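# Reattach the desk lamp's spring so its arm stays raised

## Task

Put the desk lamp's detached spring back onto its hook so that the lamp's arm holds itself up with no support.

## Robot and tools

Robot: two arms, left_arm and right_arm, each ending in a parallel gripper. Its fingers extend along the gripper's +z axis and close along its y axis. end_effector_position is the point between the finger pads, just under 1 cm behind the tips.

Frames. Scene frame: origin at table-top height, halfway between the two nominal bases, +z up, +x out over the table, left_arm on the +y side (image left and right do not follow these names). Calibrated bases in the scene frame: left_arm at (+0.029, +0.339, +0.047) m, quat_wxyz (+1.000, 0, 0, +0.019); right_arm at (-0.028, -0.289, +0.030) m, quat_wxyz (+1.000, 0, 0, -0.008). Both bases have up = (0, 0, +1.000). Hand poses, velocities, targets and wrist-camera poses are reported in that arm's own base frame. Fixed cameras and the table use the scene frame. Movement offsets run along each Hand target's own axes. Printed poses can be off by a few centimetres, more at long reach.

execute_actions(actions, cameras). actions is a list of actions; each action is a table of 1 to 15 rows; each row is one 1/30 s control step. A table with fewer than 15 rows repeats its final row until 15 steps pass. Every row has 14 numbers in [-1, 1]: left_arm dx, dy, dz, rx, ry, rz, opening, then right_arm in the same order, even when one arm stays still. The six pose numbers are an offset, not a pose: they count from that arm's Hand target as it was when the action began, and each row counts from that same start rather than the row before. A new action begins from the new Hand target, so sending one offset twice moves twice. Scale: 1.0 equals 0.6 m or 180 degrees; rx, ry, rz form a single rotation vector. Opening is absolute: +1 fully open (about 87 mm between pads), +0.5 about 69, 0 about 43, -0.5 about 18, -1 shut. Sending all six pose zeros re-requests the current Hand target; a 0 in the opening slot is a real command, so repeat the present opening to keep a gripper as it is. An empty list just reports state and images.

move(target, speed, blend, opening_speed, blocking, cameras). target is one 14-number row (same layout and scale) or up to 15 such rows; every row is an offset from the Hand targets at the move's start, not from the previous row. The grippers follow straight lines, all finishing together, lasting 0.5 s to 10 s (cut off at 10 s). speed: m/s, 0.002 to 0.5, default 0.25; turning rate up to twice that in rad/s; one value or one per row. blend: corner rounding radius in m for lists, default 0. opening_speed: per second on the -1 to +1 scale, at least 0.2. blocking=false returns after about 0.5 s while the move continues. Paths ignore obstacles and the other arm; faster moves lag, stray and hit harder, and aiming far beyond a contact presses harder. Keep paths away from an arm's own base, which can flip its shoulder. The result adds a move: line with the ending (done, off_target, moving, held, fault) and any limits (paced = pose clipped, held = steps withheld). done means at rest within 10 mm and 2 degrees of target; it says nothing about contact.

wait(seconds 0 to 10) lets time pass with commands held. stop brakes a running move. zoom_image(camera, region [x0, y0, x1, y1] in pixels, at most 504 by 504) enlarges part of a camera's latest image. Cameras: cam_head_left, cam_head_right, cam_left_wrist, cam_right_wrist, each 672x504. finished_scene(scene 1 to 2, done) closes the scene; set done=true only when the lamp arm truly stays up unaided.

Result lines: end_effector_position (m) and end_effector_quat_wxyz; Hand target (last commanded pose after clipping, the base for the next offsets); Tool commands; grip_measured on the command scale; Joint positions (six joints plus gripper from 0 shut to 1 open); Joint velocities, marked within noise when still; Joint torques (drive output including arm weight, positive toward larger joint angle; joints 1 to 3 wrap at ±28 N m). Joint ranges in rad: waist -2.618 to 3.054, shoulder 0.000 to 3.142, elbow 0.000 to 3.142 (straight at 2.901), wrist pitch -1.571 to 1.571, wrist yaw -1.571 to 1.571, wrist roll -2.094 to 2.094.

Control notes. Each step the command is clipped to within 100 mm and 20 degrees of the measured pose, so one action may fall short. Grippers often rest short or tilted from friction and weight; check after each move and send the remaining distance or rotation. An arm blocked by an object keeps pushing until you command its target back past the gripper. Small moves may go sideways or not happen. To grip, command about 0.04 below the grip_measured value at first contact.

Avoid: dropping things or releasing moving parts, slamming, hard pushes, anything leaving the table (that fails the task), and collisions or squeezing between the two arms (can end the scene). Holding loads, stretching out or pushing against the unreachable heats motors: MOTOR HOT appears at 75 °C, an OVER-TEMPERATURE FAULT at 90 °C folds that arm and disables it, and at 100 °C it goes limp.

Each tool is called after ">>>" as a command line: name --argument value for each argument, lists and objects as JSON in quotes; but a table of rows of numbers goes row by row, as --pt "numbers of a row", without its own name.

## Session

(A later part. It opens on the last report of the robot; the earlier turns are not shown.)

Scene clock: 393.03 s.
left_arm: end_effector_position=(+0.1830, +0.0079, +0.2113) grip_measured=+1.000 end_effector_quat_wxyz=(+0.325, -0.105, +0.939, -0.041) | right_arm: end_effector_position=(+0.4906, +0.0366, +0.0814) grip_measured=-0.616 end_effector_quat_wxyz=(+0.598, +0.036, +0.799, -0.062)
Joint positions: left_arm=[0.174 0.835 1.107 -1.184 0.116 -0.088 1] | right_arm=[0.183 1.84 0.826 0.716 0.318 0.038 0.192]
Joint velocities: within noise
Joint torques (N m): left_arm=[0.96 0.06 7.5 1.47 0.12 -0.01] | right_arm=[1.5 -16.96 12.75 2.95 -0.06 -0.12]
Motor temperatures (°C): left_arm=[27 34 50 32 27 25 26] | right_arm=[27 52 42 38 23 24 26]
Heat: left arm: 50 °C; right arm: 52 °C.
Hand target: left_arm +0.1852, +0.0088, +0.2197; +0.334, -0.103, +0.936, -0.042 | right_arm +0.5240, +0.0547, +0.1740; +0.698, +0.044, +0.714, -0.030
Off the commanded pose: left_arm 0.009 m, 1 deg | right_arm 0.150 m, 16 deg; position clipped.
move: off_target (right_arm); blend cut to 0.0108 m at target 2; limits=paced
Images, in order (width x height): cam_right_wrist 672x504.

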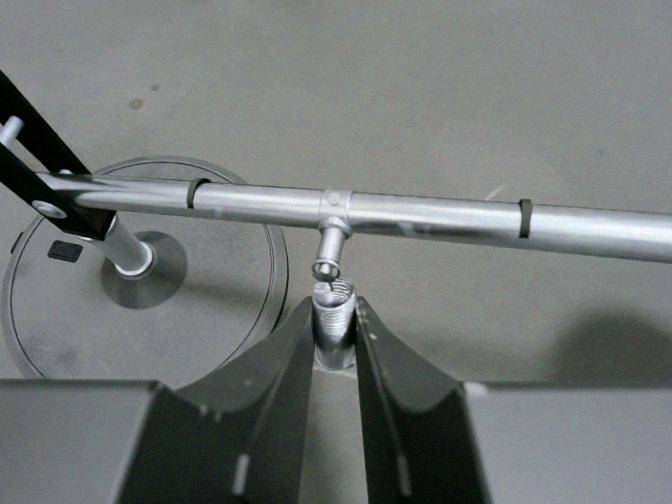

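>>> move --pt "0 0 0 0 0 0 1 -0.06 0.015 0 0 0 0 -1" --pt "0 0 0 0 0 0 1 -0.12 0.045 0 0 0 0 -1" --pt "0 0 0 0 0 0 1 -0.11 0.09 0 0 0 0 -1" --speed 0.05 --blend 0.02 --cameras '["cam_right_wrist"]'

>>> zoom_image --camera "cam_right_wrist" --region '[210, 200, 460, 450]'

Scene clock: 399.57 s.
left_arm: end_effector_position=(+0.1830, +0.0079, +0.2113) grip_measured=+1.000 end_effector_quat_wxyz=(+0.325, -0.105, +0.939, -0.041) | right_arm: end_effector_position=(+0.5017, +0.0985, +0.1554) grip_measured=-0.616 end_effector_quat_wxyz=(+0.611, +0.012, +0.790, -0.058)
Joint positions: left_arm=[0.174 0.835 1.107 -1.184 0.116 -0.088 1] | right_arm=[0.334 1.75 1.041 0.434 0.428 0.038 0.192]
Joint velocities: within noise
Joint torques (N m): left_arm=[0.98 0.05 7.49 1.47 0.12 0] | right_arm=[-0.01 -13.98 15.68 2.82 0.23 -0.07]
Motor temperatures (°C): left_arm=[27 34 50 32 27 25 26] | right_arm=[27 53 43 41 23 24 27]
Heat: left arm: 50 °C; right arm: 53 °C.
Hand target: left_arm +0.1852, +0.0088, +0.2197; +0.334, -0.103, +0.936, -0.042 | right_arm +0.5311, +0.1069, +0.2408; +0.698, +0.044, +0.714, -0.029
Off the commanded pose: left_arm 0.009 m, 1 deg | right_arm 0.091 m, 14 deg.
move: off_target (right_arm); blend cut to 0.0198 m at target 1, 0.0138 m at target 2; limits=paced
Images, in order (width x height): cam_right_wrist 672x504.

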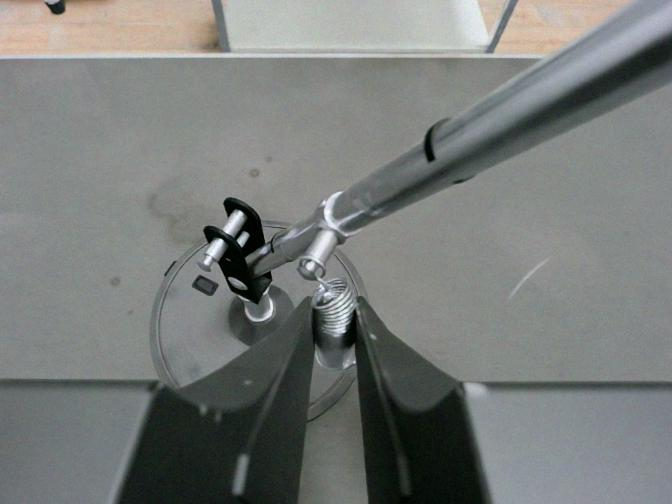

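Scaled by 2.016 from the camera's 672x504 image, which has a finer 960x720 frame.

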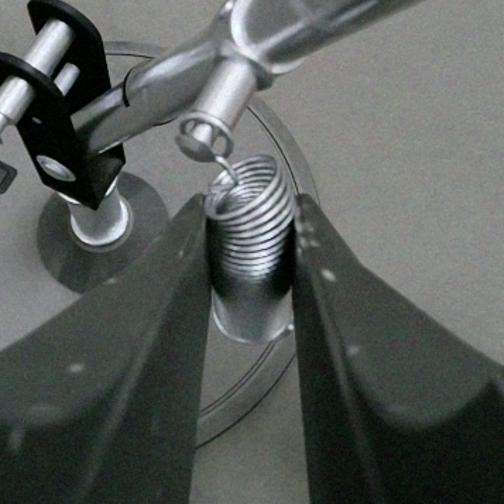

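>>> move --pt "0 0 0 0 0 0 1 0.02 0.02 0.02 0.08 0 0.02 -1" --pt "0 0 0 0 0 0 1 0.04 0.08 0.035 0.155 0 0.03 -1" --speed 0.06 --blend 0.02 --cameras '["cam_right_wrist"]'

>>> zoom_image --camera "cam_right_wrist" --region '[210, 200, 460, 450]'

Scene clock: 408.47 s.
left_arm: end_effector_position=(+0.1830, +0.0079, +0.2113) grip_measured=+1.000 end_effector_quat_wxyz=(+0.325, -0.105, +0.939, -0.041) | right_arm: end_effector_position=(+0.5362, +0.1309, +0.1697) grip_measured=-0.617 end_effector_quat_wxyz=(+0.617, +0.199, +0.725, -0.236)
Joint positions: left_arm=[0.174 0.835 1.107 -1.184 0.116 -0.088 1] | right_arm=[0.526 2.116 1.541 0.261 1.14 0.189 0.192]
Joint velocities: within noise
Joint torques (N m): left_arm=[0.96 0.06 7.5 1.47 0.12 -0.01] | right_arm=[1.14 -13.87 15.28 2.18 0.06 0.33]
Motor temperatures (°C): left_arm=[27 34 50 32 27 25 26] | right_arm=[27 53 46 42 23 24 27]
Heat: left arm: 50 °C; right arm: 53 °C.
Hand target: left_arm +0.1852, +0.0088, +0.2197; +0.334, -0.103, +0.936, -0.042 | right_arm +0.5565, +0.1529, +0.2174; +0.667, +0.245, +0.683, -0.168
Off the commanded pose: left_arm 0.009 m, 1 deg | right_arm 0.056 m, 12 deg.
move: off_target (right_arm)
Images, in order (width x height): cam_right_wrist 672x504.

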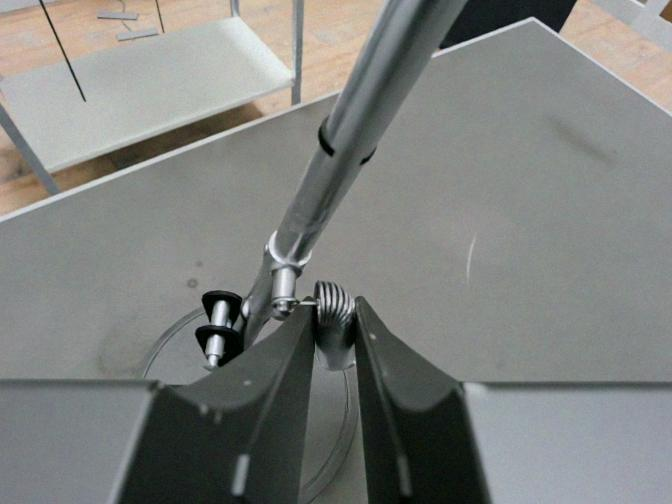

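Scaled by 2.016 from the camera's 672x504 image, which has a finer 960x720 frame.

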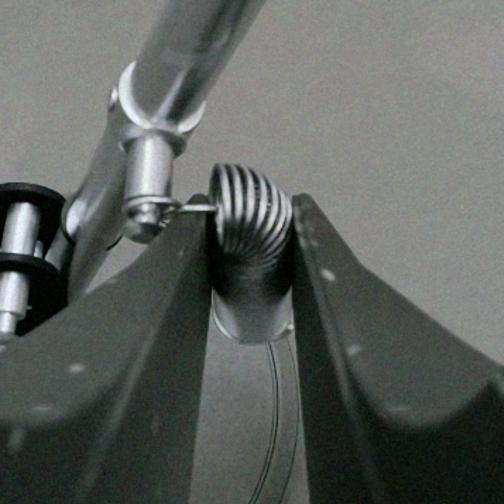

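>>> move --pt "0 0 0 0 0 0 1 0.03 0.02 -0.03 0 0.08 0 -1" --pt "0 0 0 0 0 0 1 0.055 0.085 -0.02 0 0.08 0 -1" --speed 0.06 --blend 0.02 --cameras '["cam_right_wrist"]'

>>> zoom_image --camera "cam_right_wrist" --region '[210, 200, 460, 450]'

Scene clock: 415.70 s.
left_arm: end_effector_position=(+0.1830, +0.0079, +0.2113) grip_measured=+1.000 end_effector_quat_wxyz=(+0.325, -0.105, +0.939, -0.041) | right_arm: end_effector_position=(+0.5597, +0.1842, +0.1645) grip_measured=-0.617 end_effector_quat_wxyz=(+0.544, +0.235, +0.782, -0.192)
Joint positions: left_arm=[0.174 0.835 1.107 -1.184 0.116 -0.088 1] | right_arm=[0.56 2.389 2.226 -0.6 1.066 0.65 0.192]
Joint velocities: within noise
Joint torques (N m): left_arm=[0.98 0.06 7.49 1.47 0.11 0] | right_arm=[0.96 -14.37 13.46 1.8 0.18 0.26]
Motor temperatures (°C): left_arm=[27 34 51 32 27 25 26] | right_arm=[27 55 49 41 23 24 27]
Heat: left arm: 51 °C; right arm: 55 °C.
Hand target: left_arm +0.1852, +0.0088, +0.2197; +0.334, -0.103, +0.936, -0.042 | right_arm +0.5753, +0.2053, +0.1901; +0.576, +0.264, +0.761, -0.136
Off the commanded pose: left_arm 0.009 m, 1 deg | right_arm 0.037 m, 8 deg.
move: off_target (right_arm)
Images, in order (width x height): cam_right_wrist 672x504.

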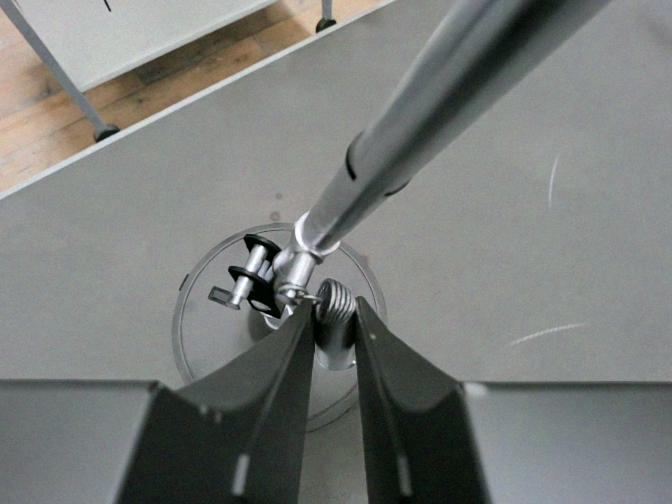

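Scaled by 2.016 from the camera's 672x504 image, which has a finer 960x720 frame.

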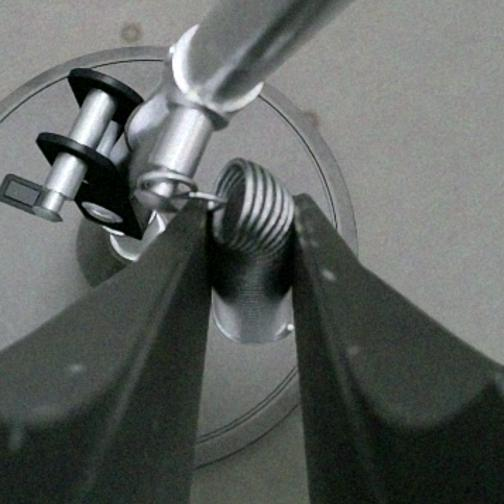

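>>> move --target '[0,0,0,0,0,0,1,0.09,0.07,0.0,0,0,0,-1]' --speed 0.06 --cameras '["cam_right_wrist"]'

>>> zoom_image --camera "cam_right_wrist" --region '[210, 200, 460, 450]'

Scene clock: 421.53 s.
left_arm: end_effector_position=(+0.1830, +0.0079, +0.2113) grip_measured=+1.000 end_effector_quat_wxyz=(+0.325, -0.105, +0.939, -0.041) | right_arm: end_effector_position=(+0.5823, +0.2195, +0.1562) grip_measured=-0.617 end_effector_quat_wxyz=(+0.582, +0.272, +0.743, -0.187)
Joint positions: left_arm=[0.174 0.835 1.107 -1.184 0.116 -0.088 1] | right_arm=[0.606 2.638 2.592 -0.673 1.177 0.719 0.192]
Joint velocities: within noise
Joint torques (N m): left_arm=[0.99 0.06 7.5 1.47 0.12 -0.01] | right_arm=[2.25 -12.64 10.48 1.35 -0.54 0.24]
Motor temperatures (°C): left_arm=[27 34 51 32 27 25 26] | right_arm=[27 55 51 39 23 24 27]
Heat: left arm: 51 °C; right arm: 55 °C.
Hand target: left_arm +0.1852, +0.0088, +0.2197; +0.334, -0.103, +0.936, -0.042 | right_arm +0.5882, +0.2531, +0.1428; +0.576, +0.264, +0.762, -0.136
Off the commanded pose: left_arm 0.009 m, 1 deg | right_arm 0.037 m, 6 deg.
move: off_target (right_arm)
Images, in order (width x height): cam_right_wrist 672x504.

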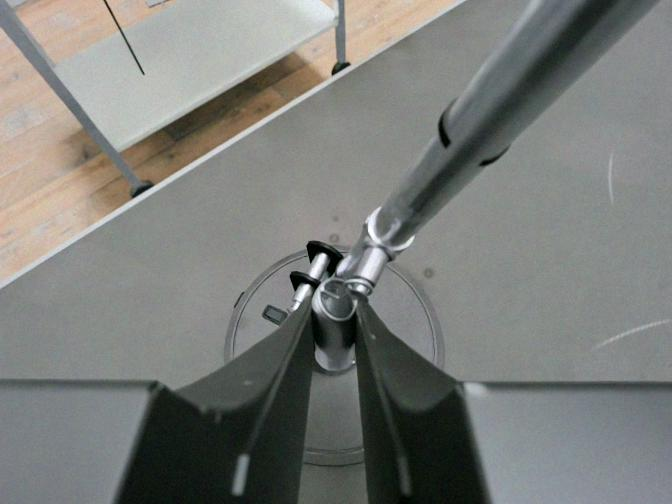

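Scaled by 2.016 from the camera's 672x504 image, which has a finer 960x720 frame.

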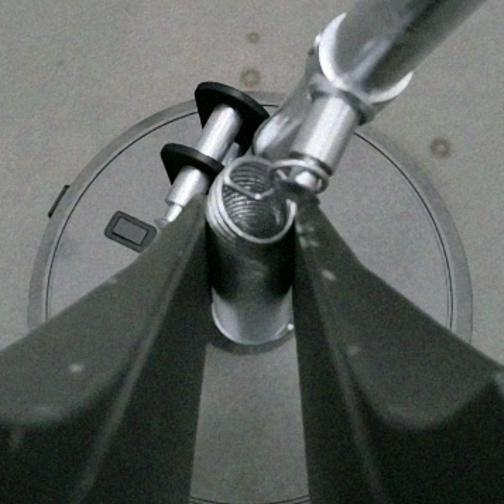

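>>> move --target '[0,0,0,0,0,0,1,0.1,0.03,0.0,0.06,0.02,0.03,-1]' --speed 0.06 --cameras '["cam_right_wrist"]'

>>> zoom_image --camera "cam_right_wrist" --region '[210, 200, 460, 450]'

Scene clock: 426.90 s.
left_arm: end_effector_position=(+0.1830, +0.0079, +0.2113) grip_measured=+1.000 end_effector_quat_wxyz=(+0.325, -0.105, +0.939, -0.041) | right_arm: end_effector_position=(+0.5812, +0.2242, +0.1484) grip_measured=-0.617 end_effector_quat_wxyz=(+0.624, +0.358, +0.670, -0.182)
Joint positions: left_arm=[0.174 0.835 1.107 -1.184 0.116 -0.088 1] | right_arm=[0.634 2.812 2.847 -0.804 1.348 0.965 0.192]
Joint velocities: within noise
Joint torques (N m): left_arm=[0.98 0.05 7.5 1.47 0.12 -0.01] | right_arm=[4.59 -9.51 6.67 0.87 -1.43 0.19]
Motor temperatures (°C): left_arm=[27 34 51 32 27 25 26] | right_arm=[27 56 50 38 23 24 27]
Heat: left arm: 51 °C; right arm: 56 °C.
Hand target: left_arm +0.1852, +0.0088, +0.2197; +0.334, -0.103, +0.936, -0.042 | right_arm +0.5864, +0.2825, +0.0878; +0.530, +0.357, +0.750, -0.172
Off the commanded pose: left_arm 0.009 m, 1 deg | right_arm 0.085 m, 14 deg.
move: off_target (right_arm)
Images, in order (width x height): cam_right_wrist 672x504.

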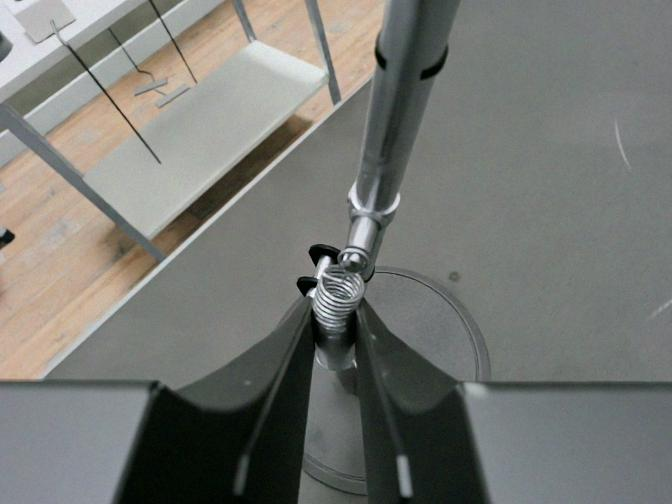

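Scaled by 2.016 from the camera's 672x504 image, which has a finer 960x720 frame.

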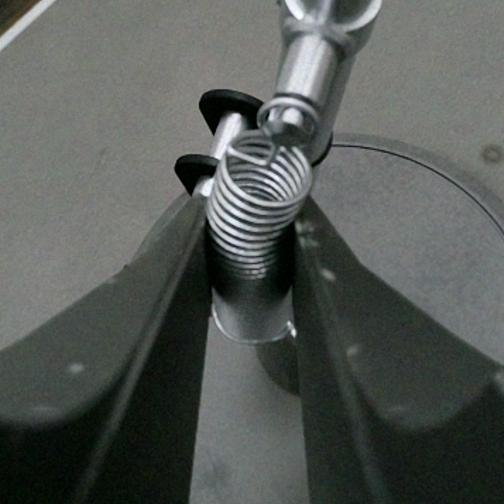

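>>> move --pt "0 0 0 0 0 0 1 0.0 0.04 -0.01 0 0 0 -1" --pt "0 0 0 0 0 0 1 0.0 0.04 0.015 0 -0.1 0 -1" --speed 0.06 --cameras '["cam_right_wrist"]'

>>> zoom_image --camera "cam_right_wrist" --region '[210, 200, 460, 450]'

Scene clock: 434.83 s.
left_arm: end_effector_position=(+0.1830, +0.0079, +0.2113) grip_measured=+1.000 end_effector_quat_wxyz=(+0.325, -0.105, +0.939, -0.041) | right_arm: end_effector_position=(+0.5958, +0.2868, +0.1086) grip_measured=-0.617 end_effector_quat_wxyz=(+0.680, +0.321, +0.632, -0.185)
Joint positions: left_arm=[0.174 0.835 1.107 -1.184 0.116 -0.088 1] | right_arm=[0.713 3.045 2.867 0.126 1.448 0.256 0.192]
Joint velocities: within noise
Joint torques (N m): left_arm=[0.99 0.05 7.5 1.47 0.12 -0.01] | right_arm=[-1.07 -13.75 7.65 1.08 -0.86 -0.16]
Motor temperatures (°C): left_arm=[27 34 51 32 27 25 26] | right_arm=[27 56 49 37 24 24 27]
Heat: left arm: 51 °C; right arm: 56 °C.
Hand target: left_arm +0.1852, +0.0088, +0.2197; +0.334, -0.103, +0.936, -0.042 | right_arm +0.6097, +0.2932, +0.0872; +0.641, +0.325, +0.658, -0.225
Off the commanded pose: left_arm 0.009 m, 1 deg | right_arm 0.026 m, 7 deg.
elbow stopped short (right arm): the move would have taken joint 3 (elbow) straighter than the controller allows.
elbow read too straight (right arm): the controller reads joint 3 (elbow) straighter than it allows; while it does, the hand can move without a command.
move: off_target (right_arm)
Images, in order (width x height): cam_right_wrist 672x504.

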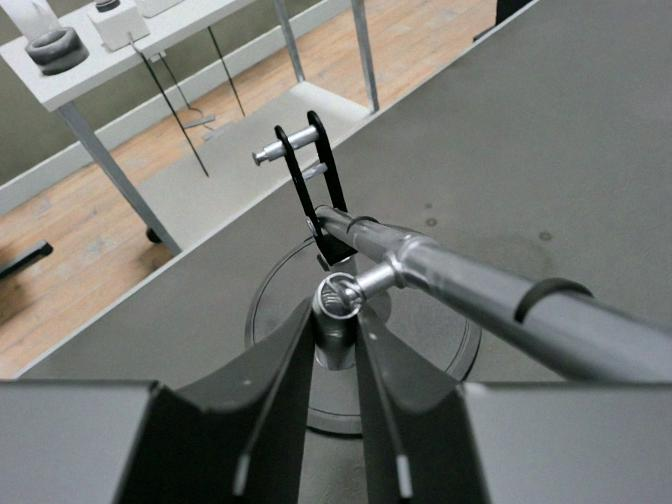

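Scaled by 2.016 from the camera's 672x504 image, which has a finer 960x720 frame.

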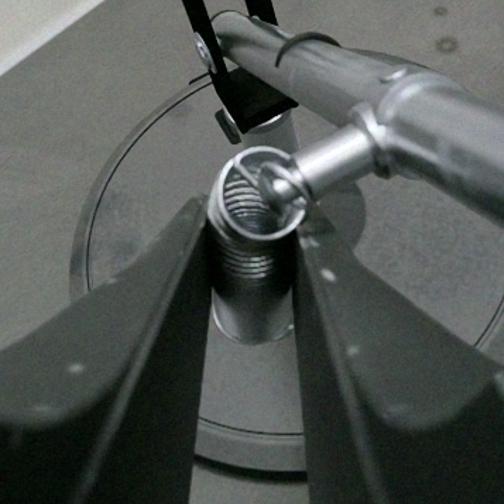

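>>> move --pt "0 0 0 0 0 0 1 0.015 -0.228 -0.125 -0.03 0 0 -1" --pt "0 0 0 0 0 0 1 -0.032 -0.477 0.097 -0.149 0.018 -0.012 -1" --speed 0.1 --blend 0.04 --cameras '["cam_right_wrist","cam_head_left","cam_head_right"]'

>>> zoom_image --camera "cam_right_wrist" --region '[210, 200, 460, 450]'

Scene clock: 452.57 s.
left_arm: end_effector_position=(+0.1830, +0.0079, +0.2113) grip_measured=+1.000 end_effector_quat_wxyz=(+0.325, -0.105, +0.939, -0.041) | right_arm: end_effector_position=(+0.4449, +0.0715, +0.0484) grip_measured=-0.618 end_effector_quat_wxyz=(+0.660, +0.138, +0.737, -0.049)
Joint positions: left_arm=[0.174 0.835 1.107 -1.184 0.116 -0.088 1] | right_arm=[0.375 1.994 0.59 1.25 0.629 0.202 0.191]
Joint velocities: within noise
Joint torques (N m): left_arm=[0.98 0.05 7.5 1.47 0.12 -0.01] | right_arm=[-2.26 -11.92 3.45 1.9 0.6 -0.26]
Motor temperatures (°C): left_arm=[27 33 51 32 27 25 26] | right_arm=[27 56 47 35 24 24 27]
Heat: left arm: 51 °C; right arm: 56 °C.
Hand target: left_arm +0.1852, +0.0088, +0.2197; +0.334, -0.103, +0.936, -0.042 | right_arm +0.4445, +0.0525, +0.0672; +0.676, +0.161, +0.716, -0.069
Off the commanded pose: left_arm 0.009 m, 1 deg | right_arm 0.027 m, 5 deg.
move: off_target (right_arm)
Images, in order (width x height): cam_head_left 672x504, cam_head_right 672x504, cam_right_wrist 672x504.

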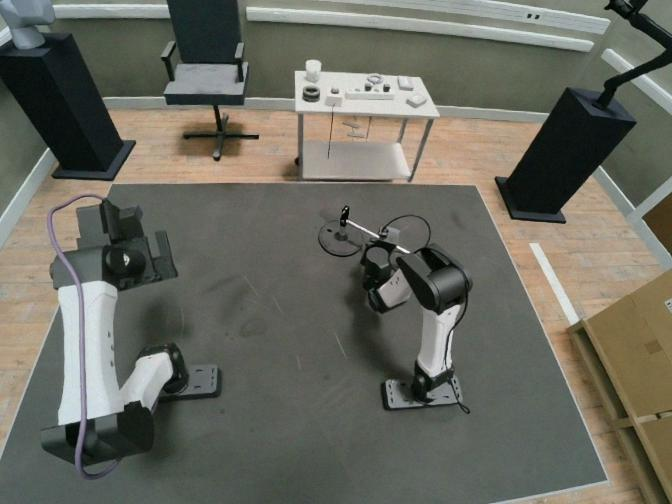

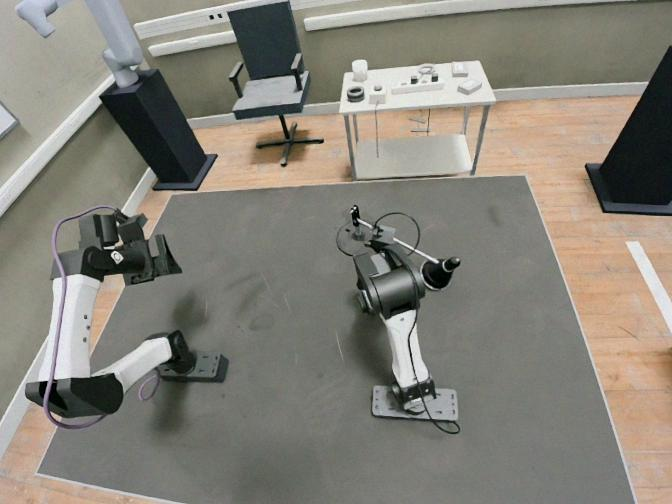

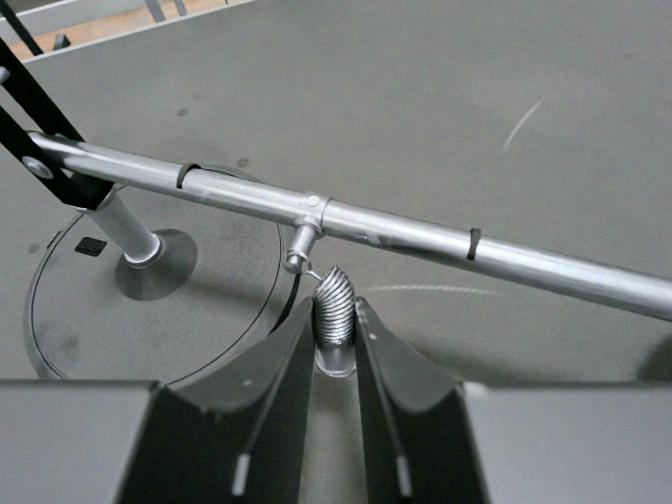

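Scaled by 2.016 from the camera's 672x504 image, which has a finer 960x720 frame.

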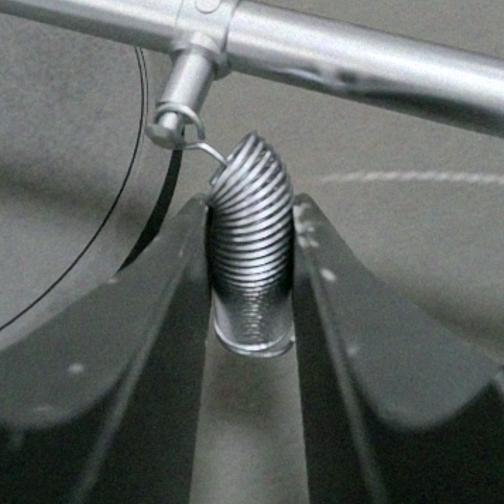

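>>> move --target '[0,0,0,0,0,0,1,-0.01,-0.02,0.19,-0.1,0,0,-1]' --speed 0.08 --cameras '["cam_right_wrist"]'

Scene clock: 458.10 s.
left_arm: end_effector_position=(+0.1830, +0.0079, +0.2113) grip_measured=+1.000 end_effector_quat_wxyz=(+0.325, -0.105, +0.939, -0.041) | right_arm: end_effector_position=(+0.5337, +0.0181, +0.0438) grip_measured=-0.618 end_effector_quat_wxyz=(+0.669, +0.047, +0.740, +0.060)
Joint positions: left_arm=[0.174 0.835 1.107 -1.184 0.116 -0.088 1] | right_arm=[0.02 2.173 0.859 1.215 -0.006 0.152 0.191]
Joint velocities: within noise
Joint torques (N m): left_arm=[0.96 0.05 7.5 1.47 0.12 -0.01] | right_arm=[-1.84 -10.11 9.52 1.93 0.26 -0.22]
Motor temperatures (°C): left_arm=[27 33 51 32 27 25 26] | right_arm=[27 56 46 37 24 24 27]
Heat: left arm: 51 °C; right arm: 56 °C.
Hand target: left_arm +0.1852, +0.0088, +0.2197; +0.334, -0.103, +0.936, -0.042 | right_arm +0.5485, +0.0042, +0.0629; +0.693, +0.054, +0.718, +0.043
Off the commanded pose: left_arm 0.009 m, 1 deg | right_arm 0.028 m, 4 deg.
move: off_target (right_arm)
Images, in order (width x height): cam_right_wrist 672x504.

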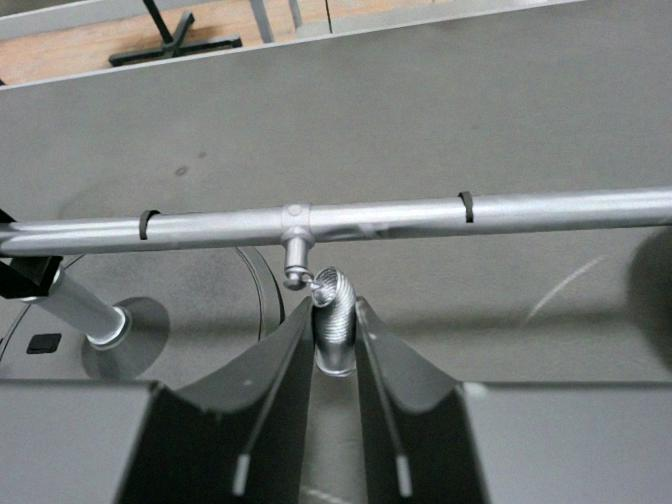

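>>> move --pt "0 0 0 0 0 0 1 -0.17 0.02 -0.01 0 0 0 -1" --pt "0 0 0 0 0 0 1 -0.25 0.035 -0.01 0 0 0 -1" --pt "0 0 0 0 0 0 1 -0.3 0.06 -0.01 0.03 0 0 -1" --speed 0.06 --blend 0.02 --cameras '[]'

>>> move --pt "0 0 0 0 0 0 1 -0.06 0.015 0 0 0 0 -1" --pt "0 0 0 0 0 0 1 -0.12 0.045 0 0.03 0 0 -1" --pt "0 0 0 0 0 0 1 -0.11 0.08 0 0.05 0 0 -1" --speed 0.05 --blend 0.02 --cameras '["cam_right_wrist"]'

>>> zoom_image --camera "cam_right_wrist" --region '[210, 200, 460, 450]'

Scene clock: 468.60 s.
left_arm: end_effector_position=(+0.1830, +0.0079, +0.2113) grip_measured=+1.000 end_effector_quat_wxyz=(+0.325, -0.105, +0.939, -0.041) | right_arm: end_effector_position=(+0.4955, +0.0177, +0.0946) grip_measured=-0.618 end_effector_quat_wxyz=(+0.590, +0.073, +0.804, +0.003)
Joint positions: left_arm=[0.174 0.835 1.107 -1.184 0.116 -0.088 1] | right_arm=[0.079 1.79 0.859 0.618 0.156 0.146 0.191]
Joint velocities: within noise
Joint torques (N m): left_arm=[0.99 0.05 7.5 1.47 0.12 -0.01] | right_arm=[0.01 -16.76 13.67 2.83 0.38 -0.01]
Motor temperatures (°C): left_arm=[27 33 51 32 27 25 26] | right_arm=[27 57 47 39 24 24 27]
Heat: left arm: 51 °C; right arm: 57 °C.
Hand target: left_arm +0.1852, +0.0088, +0.2197; +0.334, -0.103, +0.936, -0.042 | right_arm +0.5290, +0.0162, +0.1888; +0.690, +0.086, +0.719, +0.009
Off the commanded pose: left_arm 0.009 m, 1 deg | right_arm 0.161 m, 15 deg; position clipped.
move: off_target (right_arm); limits=paced
No camera images: "cameras" was empty.

Scene clock: 471.70 s.
left_arm: end_effector_position=(+0.1830, +0.0079, +0.2113) grip_measured=+1.000 end_effector_quat_wxyz=(+0.325, -0.105, +0.939, -0.041) | right_arm: end_effector_position=(+0.4771, +0.0341, +0.1117) grip_measured=-0.618 end_effector_quat_wxyz=(+0.581, +0.104, +0.802, -0.090)
Joint positions: left_arm=[0.174 0.835 1.107 -1.184 0.116 -0.088 1] | right_arm=[0.233 1.728 0.886 0.486 0.487 0.148 0.191]
Joint velocities: within noise
Joint torques (N m): left_arm=[0.96 0.05 7.5 1.47 0.12 -0.01] | right_arm=[0.83 -15.51 15.12 2.86 0.3 0.19]
Motor temperatures (°C): left_arm=[27 33 51 32 27 25 26] | right_arm=[27 58 48 40 24 24 27]
Heat: left arm: 51 °C; right arm: 58 °C.
Hand target: left_arm +0.1852, +0.0088, +0.2197; +0.334, -0.103, +0.936, -0.042 | right_arm +0.5139, +0.0467, +0.2038; +0.681, +0.140, +0.717, -0.047
Off the commanded pose: left_arm 0.009 m, 1 deg | right_arm 0.162 m, 16 deg; position clipped.
move: off_target (right_arm); blend cut to 0.0196 m at target 1, 0.0157 m at target 2; limits=paced
Images, in order (width x height): cam_right_wrist 672x504.

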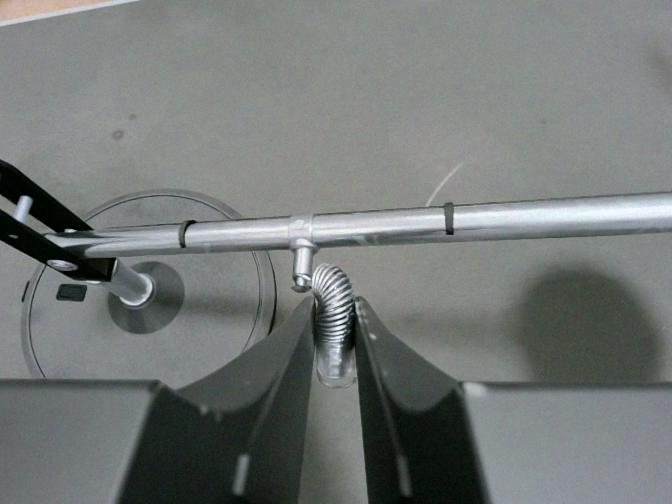

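Scaled by 2.016 from the camera's 672x504 image, which has a finer 960x720 frame.

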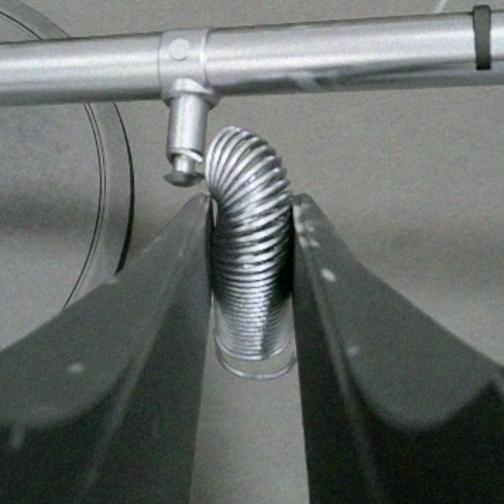

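>>> move --pt "0 0 0 0 0 0 1 -0.07 0.035 0 0 0 0 -1" --pt "0 0 0 0 0 0 1 -0.12 0.08 0.01 0 0 0 -1" --pt "0 0 0 0 0 0 1 -0.09 0.14 0.02 0.0 0 0 -1" --speed 0.05 --blend 0.02 --cameras '["cam_right_wrist"]'

>>> zoom_image --camera "cam_right_wrist" --region '[210, 200, 460, 450]'

Scene clock: 478.07 s.
left_arm: end_effector_position=(+0.1830, +0.0079, +0.2113) grip_measured=+1.000 end_effector_quat_wxyz=(+0.325, -0.105, +0.939, -0.041) | right_arm: end_effector_position=(+0.5314, +0.1084, +0.2186) grip_measured=-0.626 end_effector_quat_wxyz=(+0.630, +0.107, +0.765, -0.079)
Joint positions: left_arm=[0.174 0.835 1.107 -1.184 0.116 -0.088 1] | right_arm=[0.384 1.819 1.346 0.229 0.634 0.16 0.187]
Joint velocities: within noise
Joint torques (N m): left_arm=[0.96 0.05 7.51 1.47 0.12 -0.01] | right_arm=[0.21 -10.45 14.31 2.46 0.28 0.16]
Motor temperatures (°C): left_arm=[27 33 51 32 27 25 26] | right_arm=[27 59 51 42 24 24 27]
Heat: left arm: 51 °C; right arm: 59 °C.
Hand target: left_arm +0.1852, +0.0088, +0.2197; +0.334, -0.103, +0.936, -0.042 | right_arm +0.5495, +0.1164, +0.2668; +0.681, +0.140, +0.717, -0.047
Off the commanded pose: left_arm 0.009 m, 1 deg | right_arm 0.052 m, 10 deg.
move: off_target (right_arm); limits=paced
Images, in order (width x height): cam_right_wrist 672x504.

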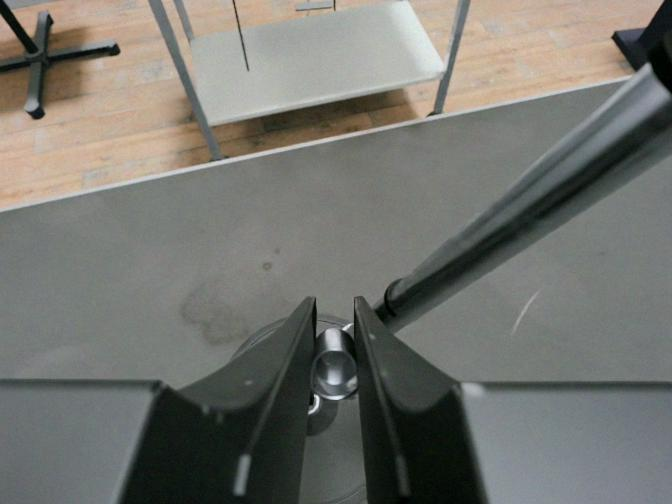

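Scaled by 2.016 from the camera's 672x504 image, which has a finer 960x720 frame.

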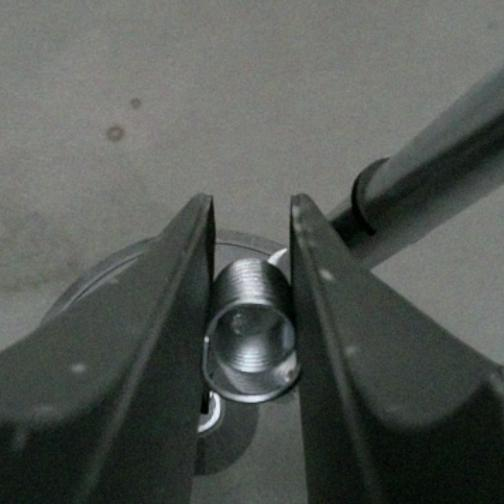

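>>> move --target '[0,0,0,0,0,0,1,0.14,0.03,-0.02,0,0,0,-1]' --speed 0.06 --cameras '["cam_right_wrist"]'

>>> zoom_image --camera "cam_right_wrist" --region '[210, 180, 460, 430]'

Scene clock: 503.53 s.
left_arm: end_effector_position=(+0.1830, +0.0079, +0.2113) grip_measured=+1.000 end_effector_quat_wxyz=(+0.325, -0.105, +0.939, -0.041) | right_arm: end_effector_position=(+0.5401, +0.1300, +0.1951) grip_measured=-0.630 end_effector_quat_wxyz=(+0.679, +0.152, +0.714, -0.072)
Joint positions: left_arm=[0.174 0.835 1.107 -1.184 0.116 -0.088 1] | right_arm=[0.446 1.93 1.258 0.58 0.759 0.167 0.185]
Joint velocities: within noise
Joint torques (N m): left_arm=[0.98 0.05 7.5 1.47 0.12 0] | right_arm=[1.7 -9.13 6.41 1.79 -0.32 0.17]
Motor temperatures (°C): left_arm=[27 33 51 32 27 25 26] | right_arm=[27 57 58 42 23 24 27]
Heat: left arm: 51 °C; right arm: 58 °C.
Hand target: left_arm +0.1852, +0.0088, +0.2197; +0.334, -0.103, +0.936, -0.042 | right_arm +0.5399, +0.1483, +0.1867; +0.681, +0.140, +0.717, -0.047
Off the commanded pose: left_arm 0.009 m, 1 deg | right_arm 0.020 m, 3 deg.
move: off_target (right_arm)
Images, in order (width x height): cam_right_wrist 672x504.

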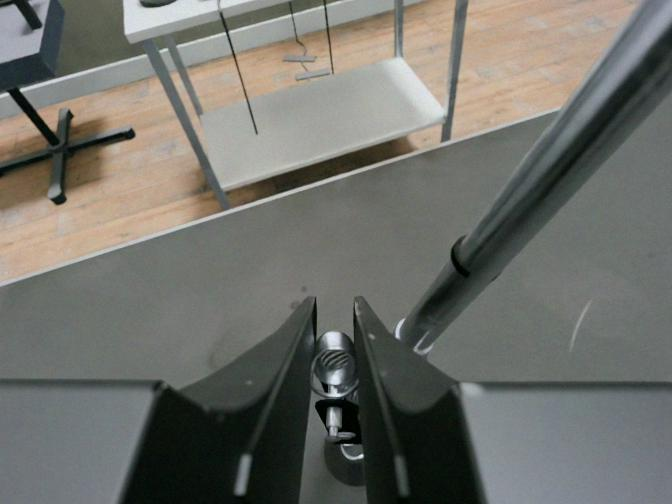

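Scaled by 2.016 from the camera's 672x504 image, which has a finer 960x720 frame.

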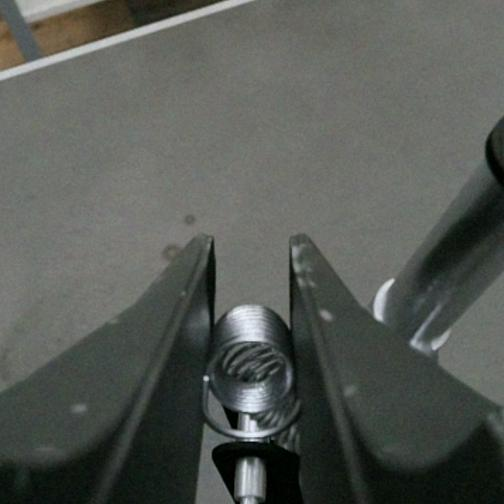

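>>> zoom_image --camera "cam_right_wrist" --region '[285, 320, 385, 500]'

>>> execute_actions --actions '[]' --cameras '["cam_head_left","cam_head_right"]'

>>> zoom_image --camera "cam_head_right" --region '[220, 150, 420, 300]'

Scaled by 2.800 from the camera's 672x504 image, which has a finer 960x720 frame.

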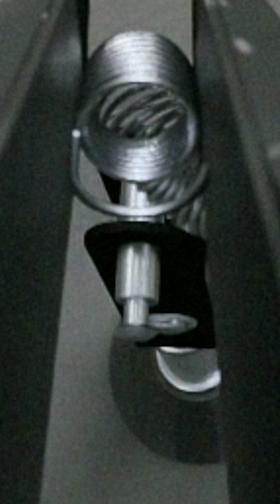

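Scene clock: 506.23 s.
left_arm: end_effector_position=(+0.1830, +0.0079, +0.2113) grip_measured=+1.000 end_effector_quat_wxyz=(+0.325, -0.105, +0.939, -0.041) | right_arm: end_effector_position=(+0.5402, +0.1300, +0.1952) grip_measured=-0.630 end_effector_quat_wxyz=(+0.679, +0.152, +0.714, -0.072)
Joint positions: left_arm=[0.174 0.835 1.107 -1.184 0.116 -0.088 1] | right_arm=[0.446 1.93 1.258 0.581 0.759 0.167 0.185]
Joint velocities: within noise
Joint torques (N m): left_arm=[0.98 0.06 7.49 1.47 0.12 -0.01] | right_arm=[1.7 -9.13 6.45 1.77 -0.3 0.17]
Motor temperatures (°C): left_arm=[27 33 51 32 27 25 26] | right_arm=[27 56 56 41 23 24 27]
Heat: left arm: 51 °C; right arm: 56 °C.
Hand target: left_arm +0.1852, +0.0088, +0.2197; +0.334, -0.103, +0.936, -0.042 | right_arm +0.5399, +0.1483, +0.1868; +0.681, +0.140, +0.717, -0.047
Tool commands: left_gripper/opening=+1.0 right_gripper/opening=-1.0
Off the commanded pose: left_arm 0.009 m, 1 deg | right_arm 0.020 m, 3 deg.
Images, in order (width x height): cam_head_left 672x504, cam_head_right 672x504.

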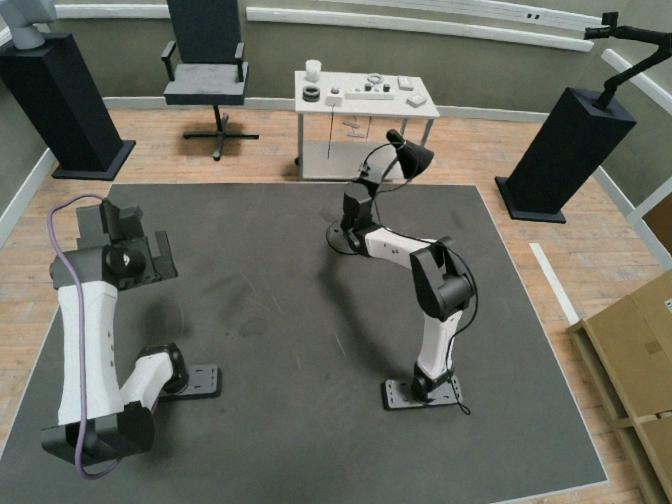

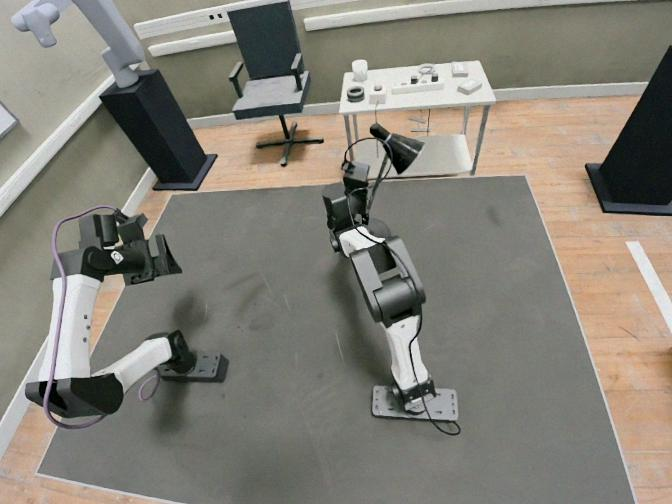

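Scaled by 2.520 from the camera's 672x504 image, which has a finer 960x720 frame.

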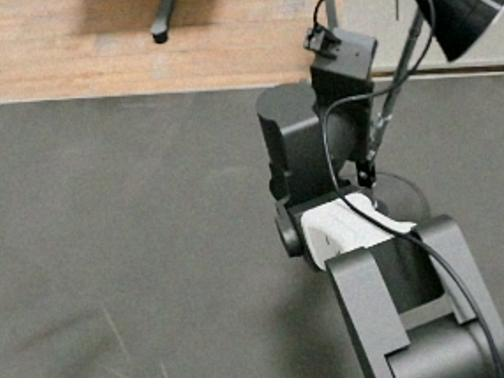

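>>> move --target '[0,0,0,0,0,0,1,0.0,0.01,-0.05,0,0,0,-1]' --speed 0.06 --cameras '["cam_right_wrist"]'

>>> zoom_image --camera "cam_right_wrist" --region '[265, 300, 405, 500]'

Scene clock: 522.93 s.
left_arm: end_effector_position=(+0.1830, +0.0079, +0.2113) grip_measured=+1.000 end_effector_quat_wxyz=(+0.325, -0.105, +0.939, -0.041) | right_arm: end_effector_position=(+0.5214, +0.1385, +0.1893) grip_measured=-0.630 end_effector_quat_wxyz=(+0.681, +0.157, +0.711, -0.079)
Joint positions: left_arm=[0.174 0.835 1.107 -1.184 0.116 -0.088 1] | right_arm=[0.492 1.905 1.191 0.626 0.823 0.167 0.185]
Joint velocities: within noise
Joint torques (N m): left_arm=[0.96 0.05 7.5 1.47 0.12 -0.01] | right_arm=[3 -12.59 5.44 1.38 -0.35 0.25]
Motor temperatures (°C): left_arm=[27 32 51 32 27 25 26] | right_arm=[27 53 51 41 23 24 27]
Heat: left arm: 51 °C; right arm: 53 °C.
Hand target: left_arm +0.1852, +0.0088, +0.2197; +0.334, -0.103, +0.936, -0.042 | right_arm +0.5126, +0.1617, +0.1895; +0.681, +0.140, +0.717, -0.047
Off the commanded pose: left_arm 0.009 m, 1 deg | right_arm 0.025 m, 4 deg.
move: off_target (right_arm)
Images, in order (width x height): cam_right_wrist 672x504.

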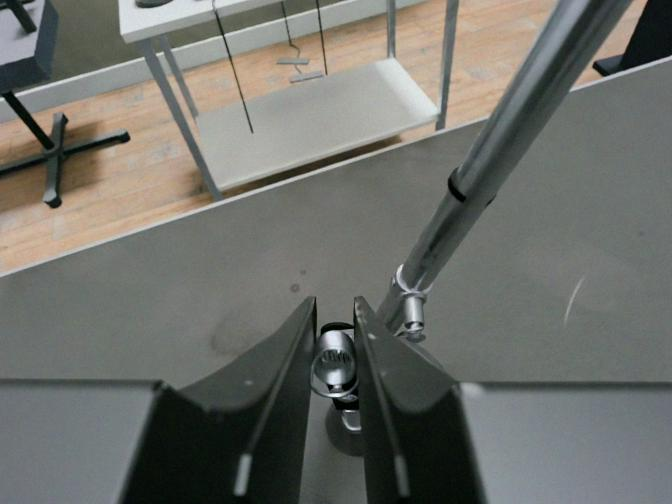

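Scaled by 2.520 from the camera's 672x504 image, which has a finer 960x720 frame.

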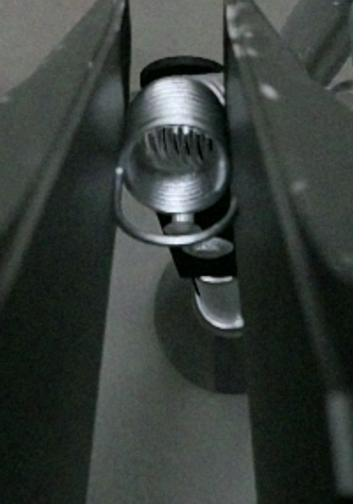

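>>> move --target '[0,0,0,0,0,0,1,0.0,0.0,-0.03,0,0,0,-1]' --speed 0.06 --cameras '["cam_right_wrist"]'

>>> zoom_image --camera "cam_right_wrist" --region '[285, 320, 385, 440]'

Scene clock: 526.97 s.
left_arm: end_effector_position=(+0.1830, +0.0079, +0.2113) grip_measured=+1.000 end_effector_quat_wxyz=(+0.325, -0.105, +0.939, -0.041) | right_arm: end_effector_position=(+0.5049, +0.1397, +0.1973) grip_measured=-0.629 end_effector_quat_wxyz=(+0.687, +0.166, +0.703, -0.081)
Joint positions: left_arm=[0.174 0.835 1.107 -1.184 0.116 -0.088 1] | right_arm=[0.519 1.854 1.139 0.647 0.867 0.167 0.185]
Joint velocities: within noise
Joint torques (N m): left_arm=[0.98 0.05 7.5 1.47 0.12 -0.01] | right_arm=[3.49 -11.63 5.11 1.19 -0.46 0.3]
Motor temperatures (°C): left_arm=[27 32 51 32 27 25 26] | right_arm=[27 54 50 40 23 24 27]
Heat: left arm: 51 °C; right arm: 54 °C.
Hand target: left_arm +0.1852, +0.0088, +0.2197; +0.334, -0.103, +0.936, -0.042 | right_arm +0.4953, +0.1665, +0.1907; +0.681, +0.140, +0.717, -0.047
Off the commanded pose: left_arm 0.009 m, 1 deg | right_arm 0.029 m, 5 deg.
move: off_target (right_arm)
Images, in order (width x height): cam_right_wrist 672x504.

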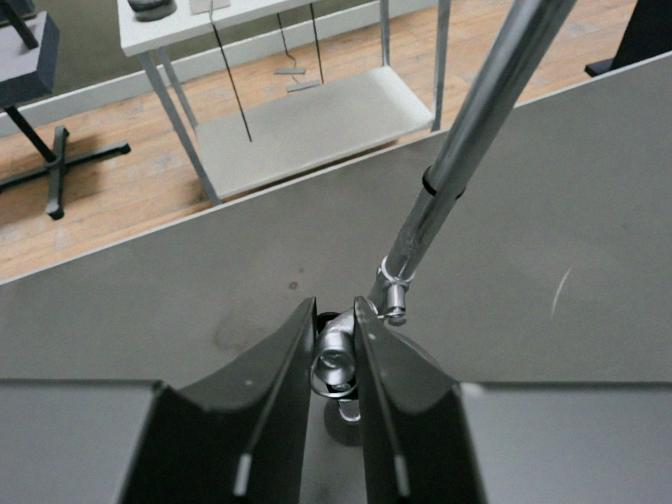

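Scaled by 4.200 from the camera's 672x504 image, which has a finer 960x720 frame.

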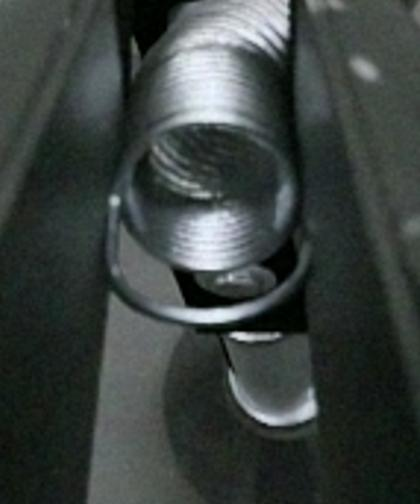

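>>> move --target '[0,0,0,0,0,0,1,0.035,-0.003,0.012,0,0,0,-1]' --speed 0.06 --cameras '["cam_right_wrist"]'

>>> zoom_image --camera "cam_right_wrist" --region '[285, 320, 385, 440]'

Scene clock: 533.13 s.
left_arm: end_effector_position=(+0.1830, +0.0079, +0.2113) grip_measured=+1.000 end_effector_quat_wxyz=(+0.325, -0.105, +0.939, -0.041) | right_arm: end_effector_position=(+0.5049, +0.1393, +0.1959) grip_measured=-0.629 end_effector_quat_wxyz=(+0.697, +0.175, +0.691, -0.072)
Joint positions: left_arm=[0.174 0.835 1.107 -1.184 0.116 -0.088 1] | right_arm=[0.519 1.865 1.111 0.726 0.87 0.167 0.185]
Joint velocities: within noise
Joint torques (N m): left_arm=[0.98 0.05 7.51 1.47 0.12 -0.01] | right_arm=[2.77 -7.47 4.93 1.19 -0.6 0.3]
Motor temperatures (°C): left_arm=[27 32 51 32 27 25 26] | right_arm=[27 54 49 39 24 24 27]
Heat: left arm: 51 °C; right arm: 54 °C.
Hand target: left_arm +0.1852, +0.0088, +0.2197; +0.334, -0.103, +0.936, -0.042 | right_arm +0.5010, +0.1657, +0.1692; +0.681, +0.140, +0.717, -0.047
Off the commanded pose: left_arm 0.009 m, 1 deg | right_arm 0.038 m, 6 deg.
move: off_target (right_arm)
Images, in order (width x height): cam_right_wrist 672x504.

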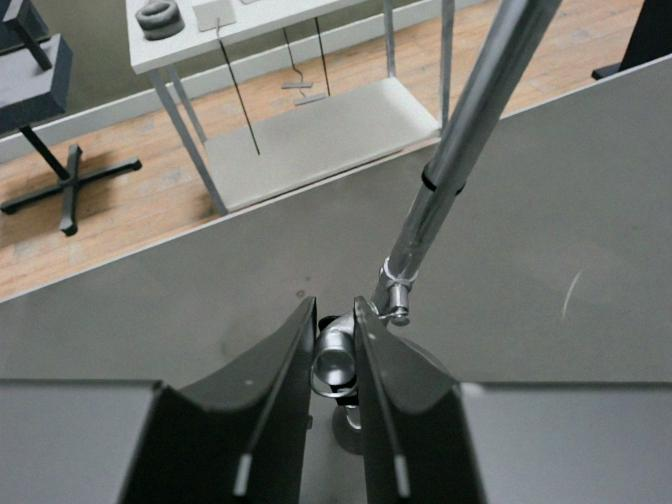

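Scaled by 4.200 from the camera's 672x504 image, which has a finer 960x720 frame.

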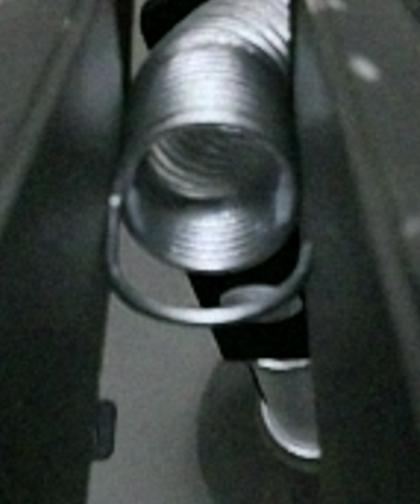

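>>> move --target '[0,0,0,0,0,0,1,0.05,-0.004,-0.005,0,0,0,-1]' --speed 0.06 --cameras '["cam_right_wrist"]'

>>> zoom_image --camera "cam_right_wrist" --region '[285, 320, 385, 440]'

Scene clock: 538.00 s.
left_arm: end_effector_position=(+0.1830, +0.0079, +0.2113) grip_measured=+1.000 end_effector_quat_wxyz=(+0.325, -0.105, +0.939, -0.041) | right_arm: end_effector_position=(+0.4855, +0.1519, +0.1072) grip_measured=-0.630 end_effector_quat_wxyz=(+0.644, +0.116, +0.750, -0.101)
Joint positions: left_arm=[0.174 0.835 1.107 -1.184 0.116 -0.088 1] | right_arm=[0.556 1.966 1.011 0.724 0.853 0.173 0.185]
Joint velocities: within noise
Joint torques (N m): left_arm=[0.96 0.06 7.5 1.47 0.11 0] | right_arm=[0.49 -12.45 8.62 2.32 -0.2 0.27]
Motor temperatures (°C): left_arm=[27 32 51 32 27 25 26] | right_arm=[27 54 48 38 24 24 27]
Heat: left arm: 51 °C; right arm: 54 °C.
Hand target: left_arm +0.1853, +0.0088, +0.2197; +0.334, -0.103, +0.936, -0.042 | right_arm +0.4965, +0.1683, +0.1396; +0.681, +0.140, +0.717, -0.047
Off the commanded pose: left_arm 0.009 m, 1 deg | right_arm 0.038 m, 9 deg.
move: off_target (right_arm)
Images, in order (width x height): cam_right_wrist 672x504.

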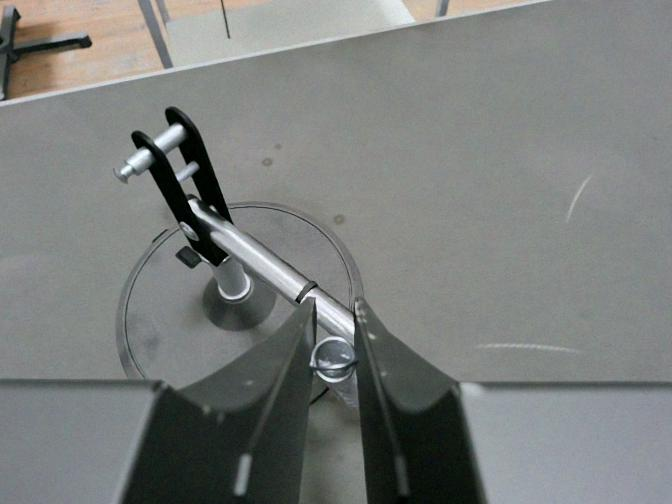

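Scaled by 4.200 from the camera's 672x504 image, which has a finer 960x720 frame.

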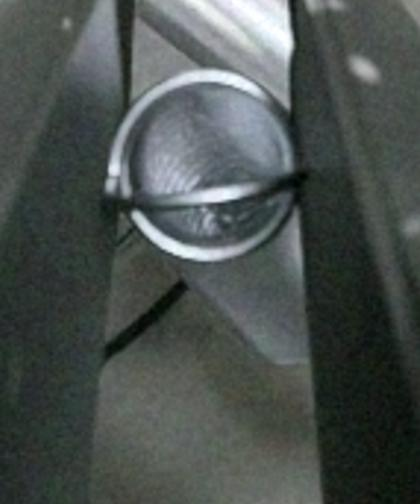

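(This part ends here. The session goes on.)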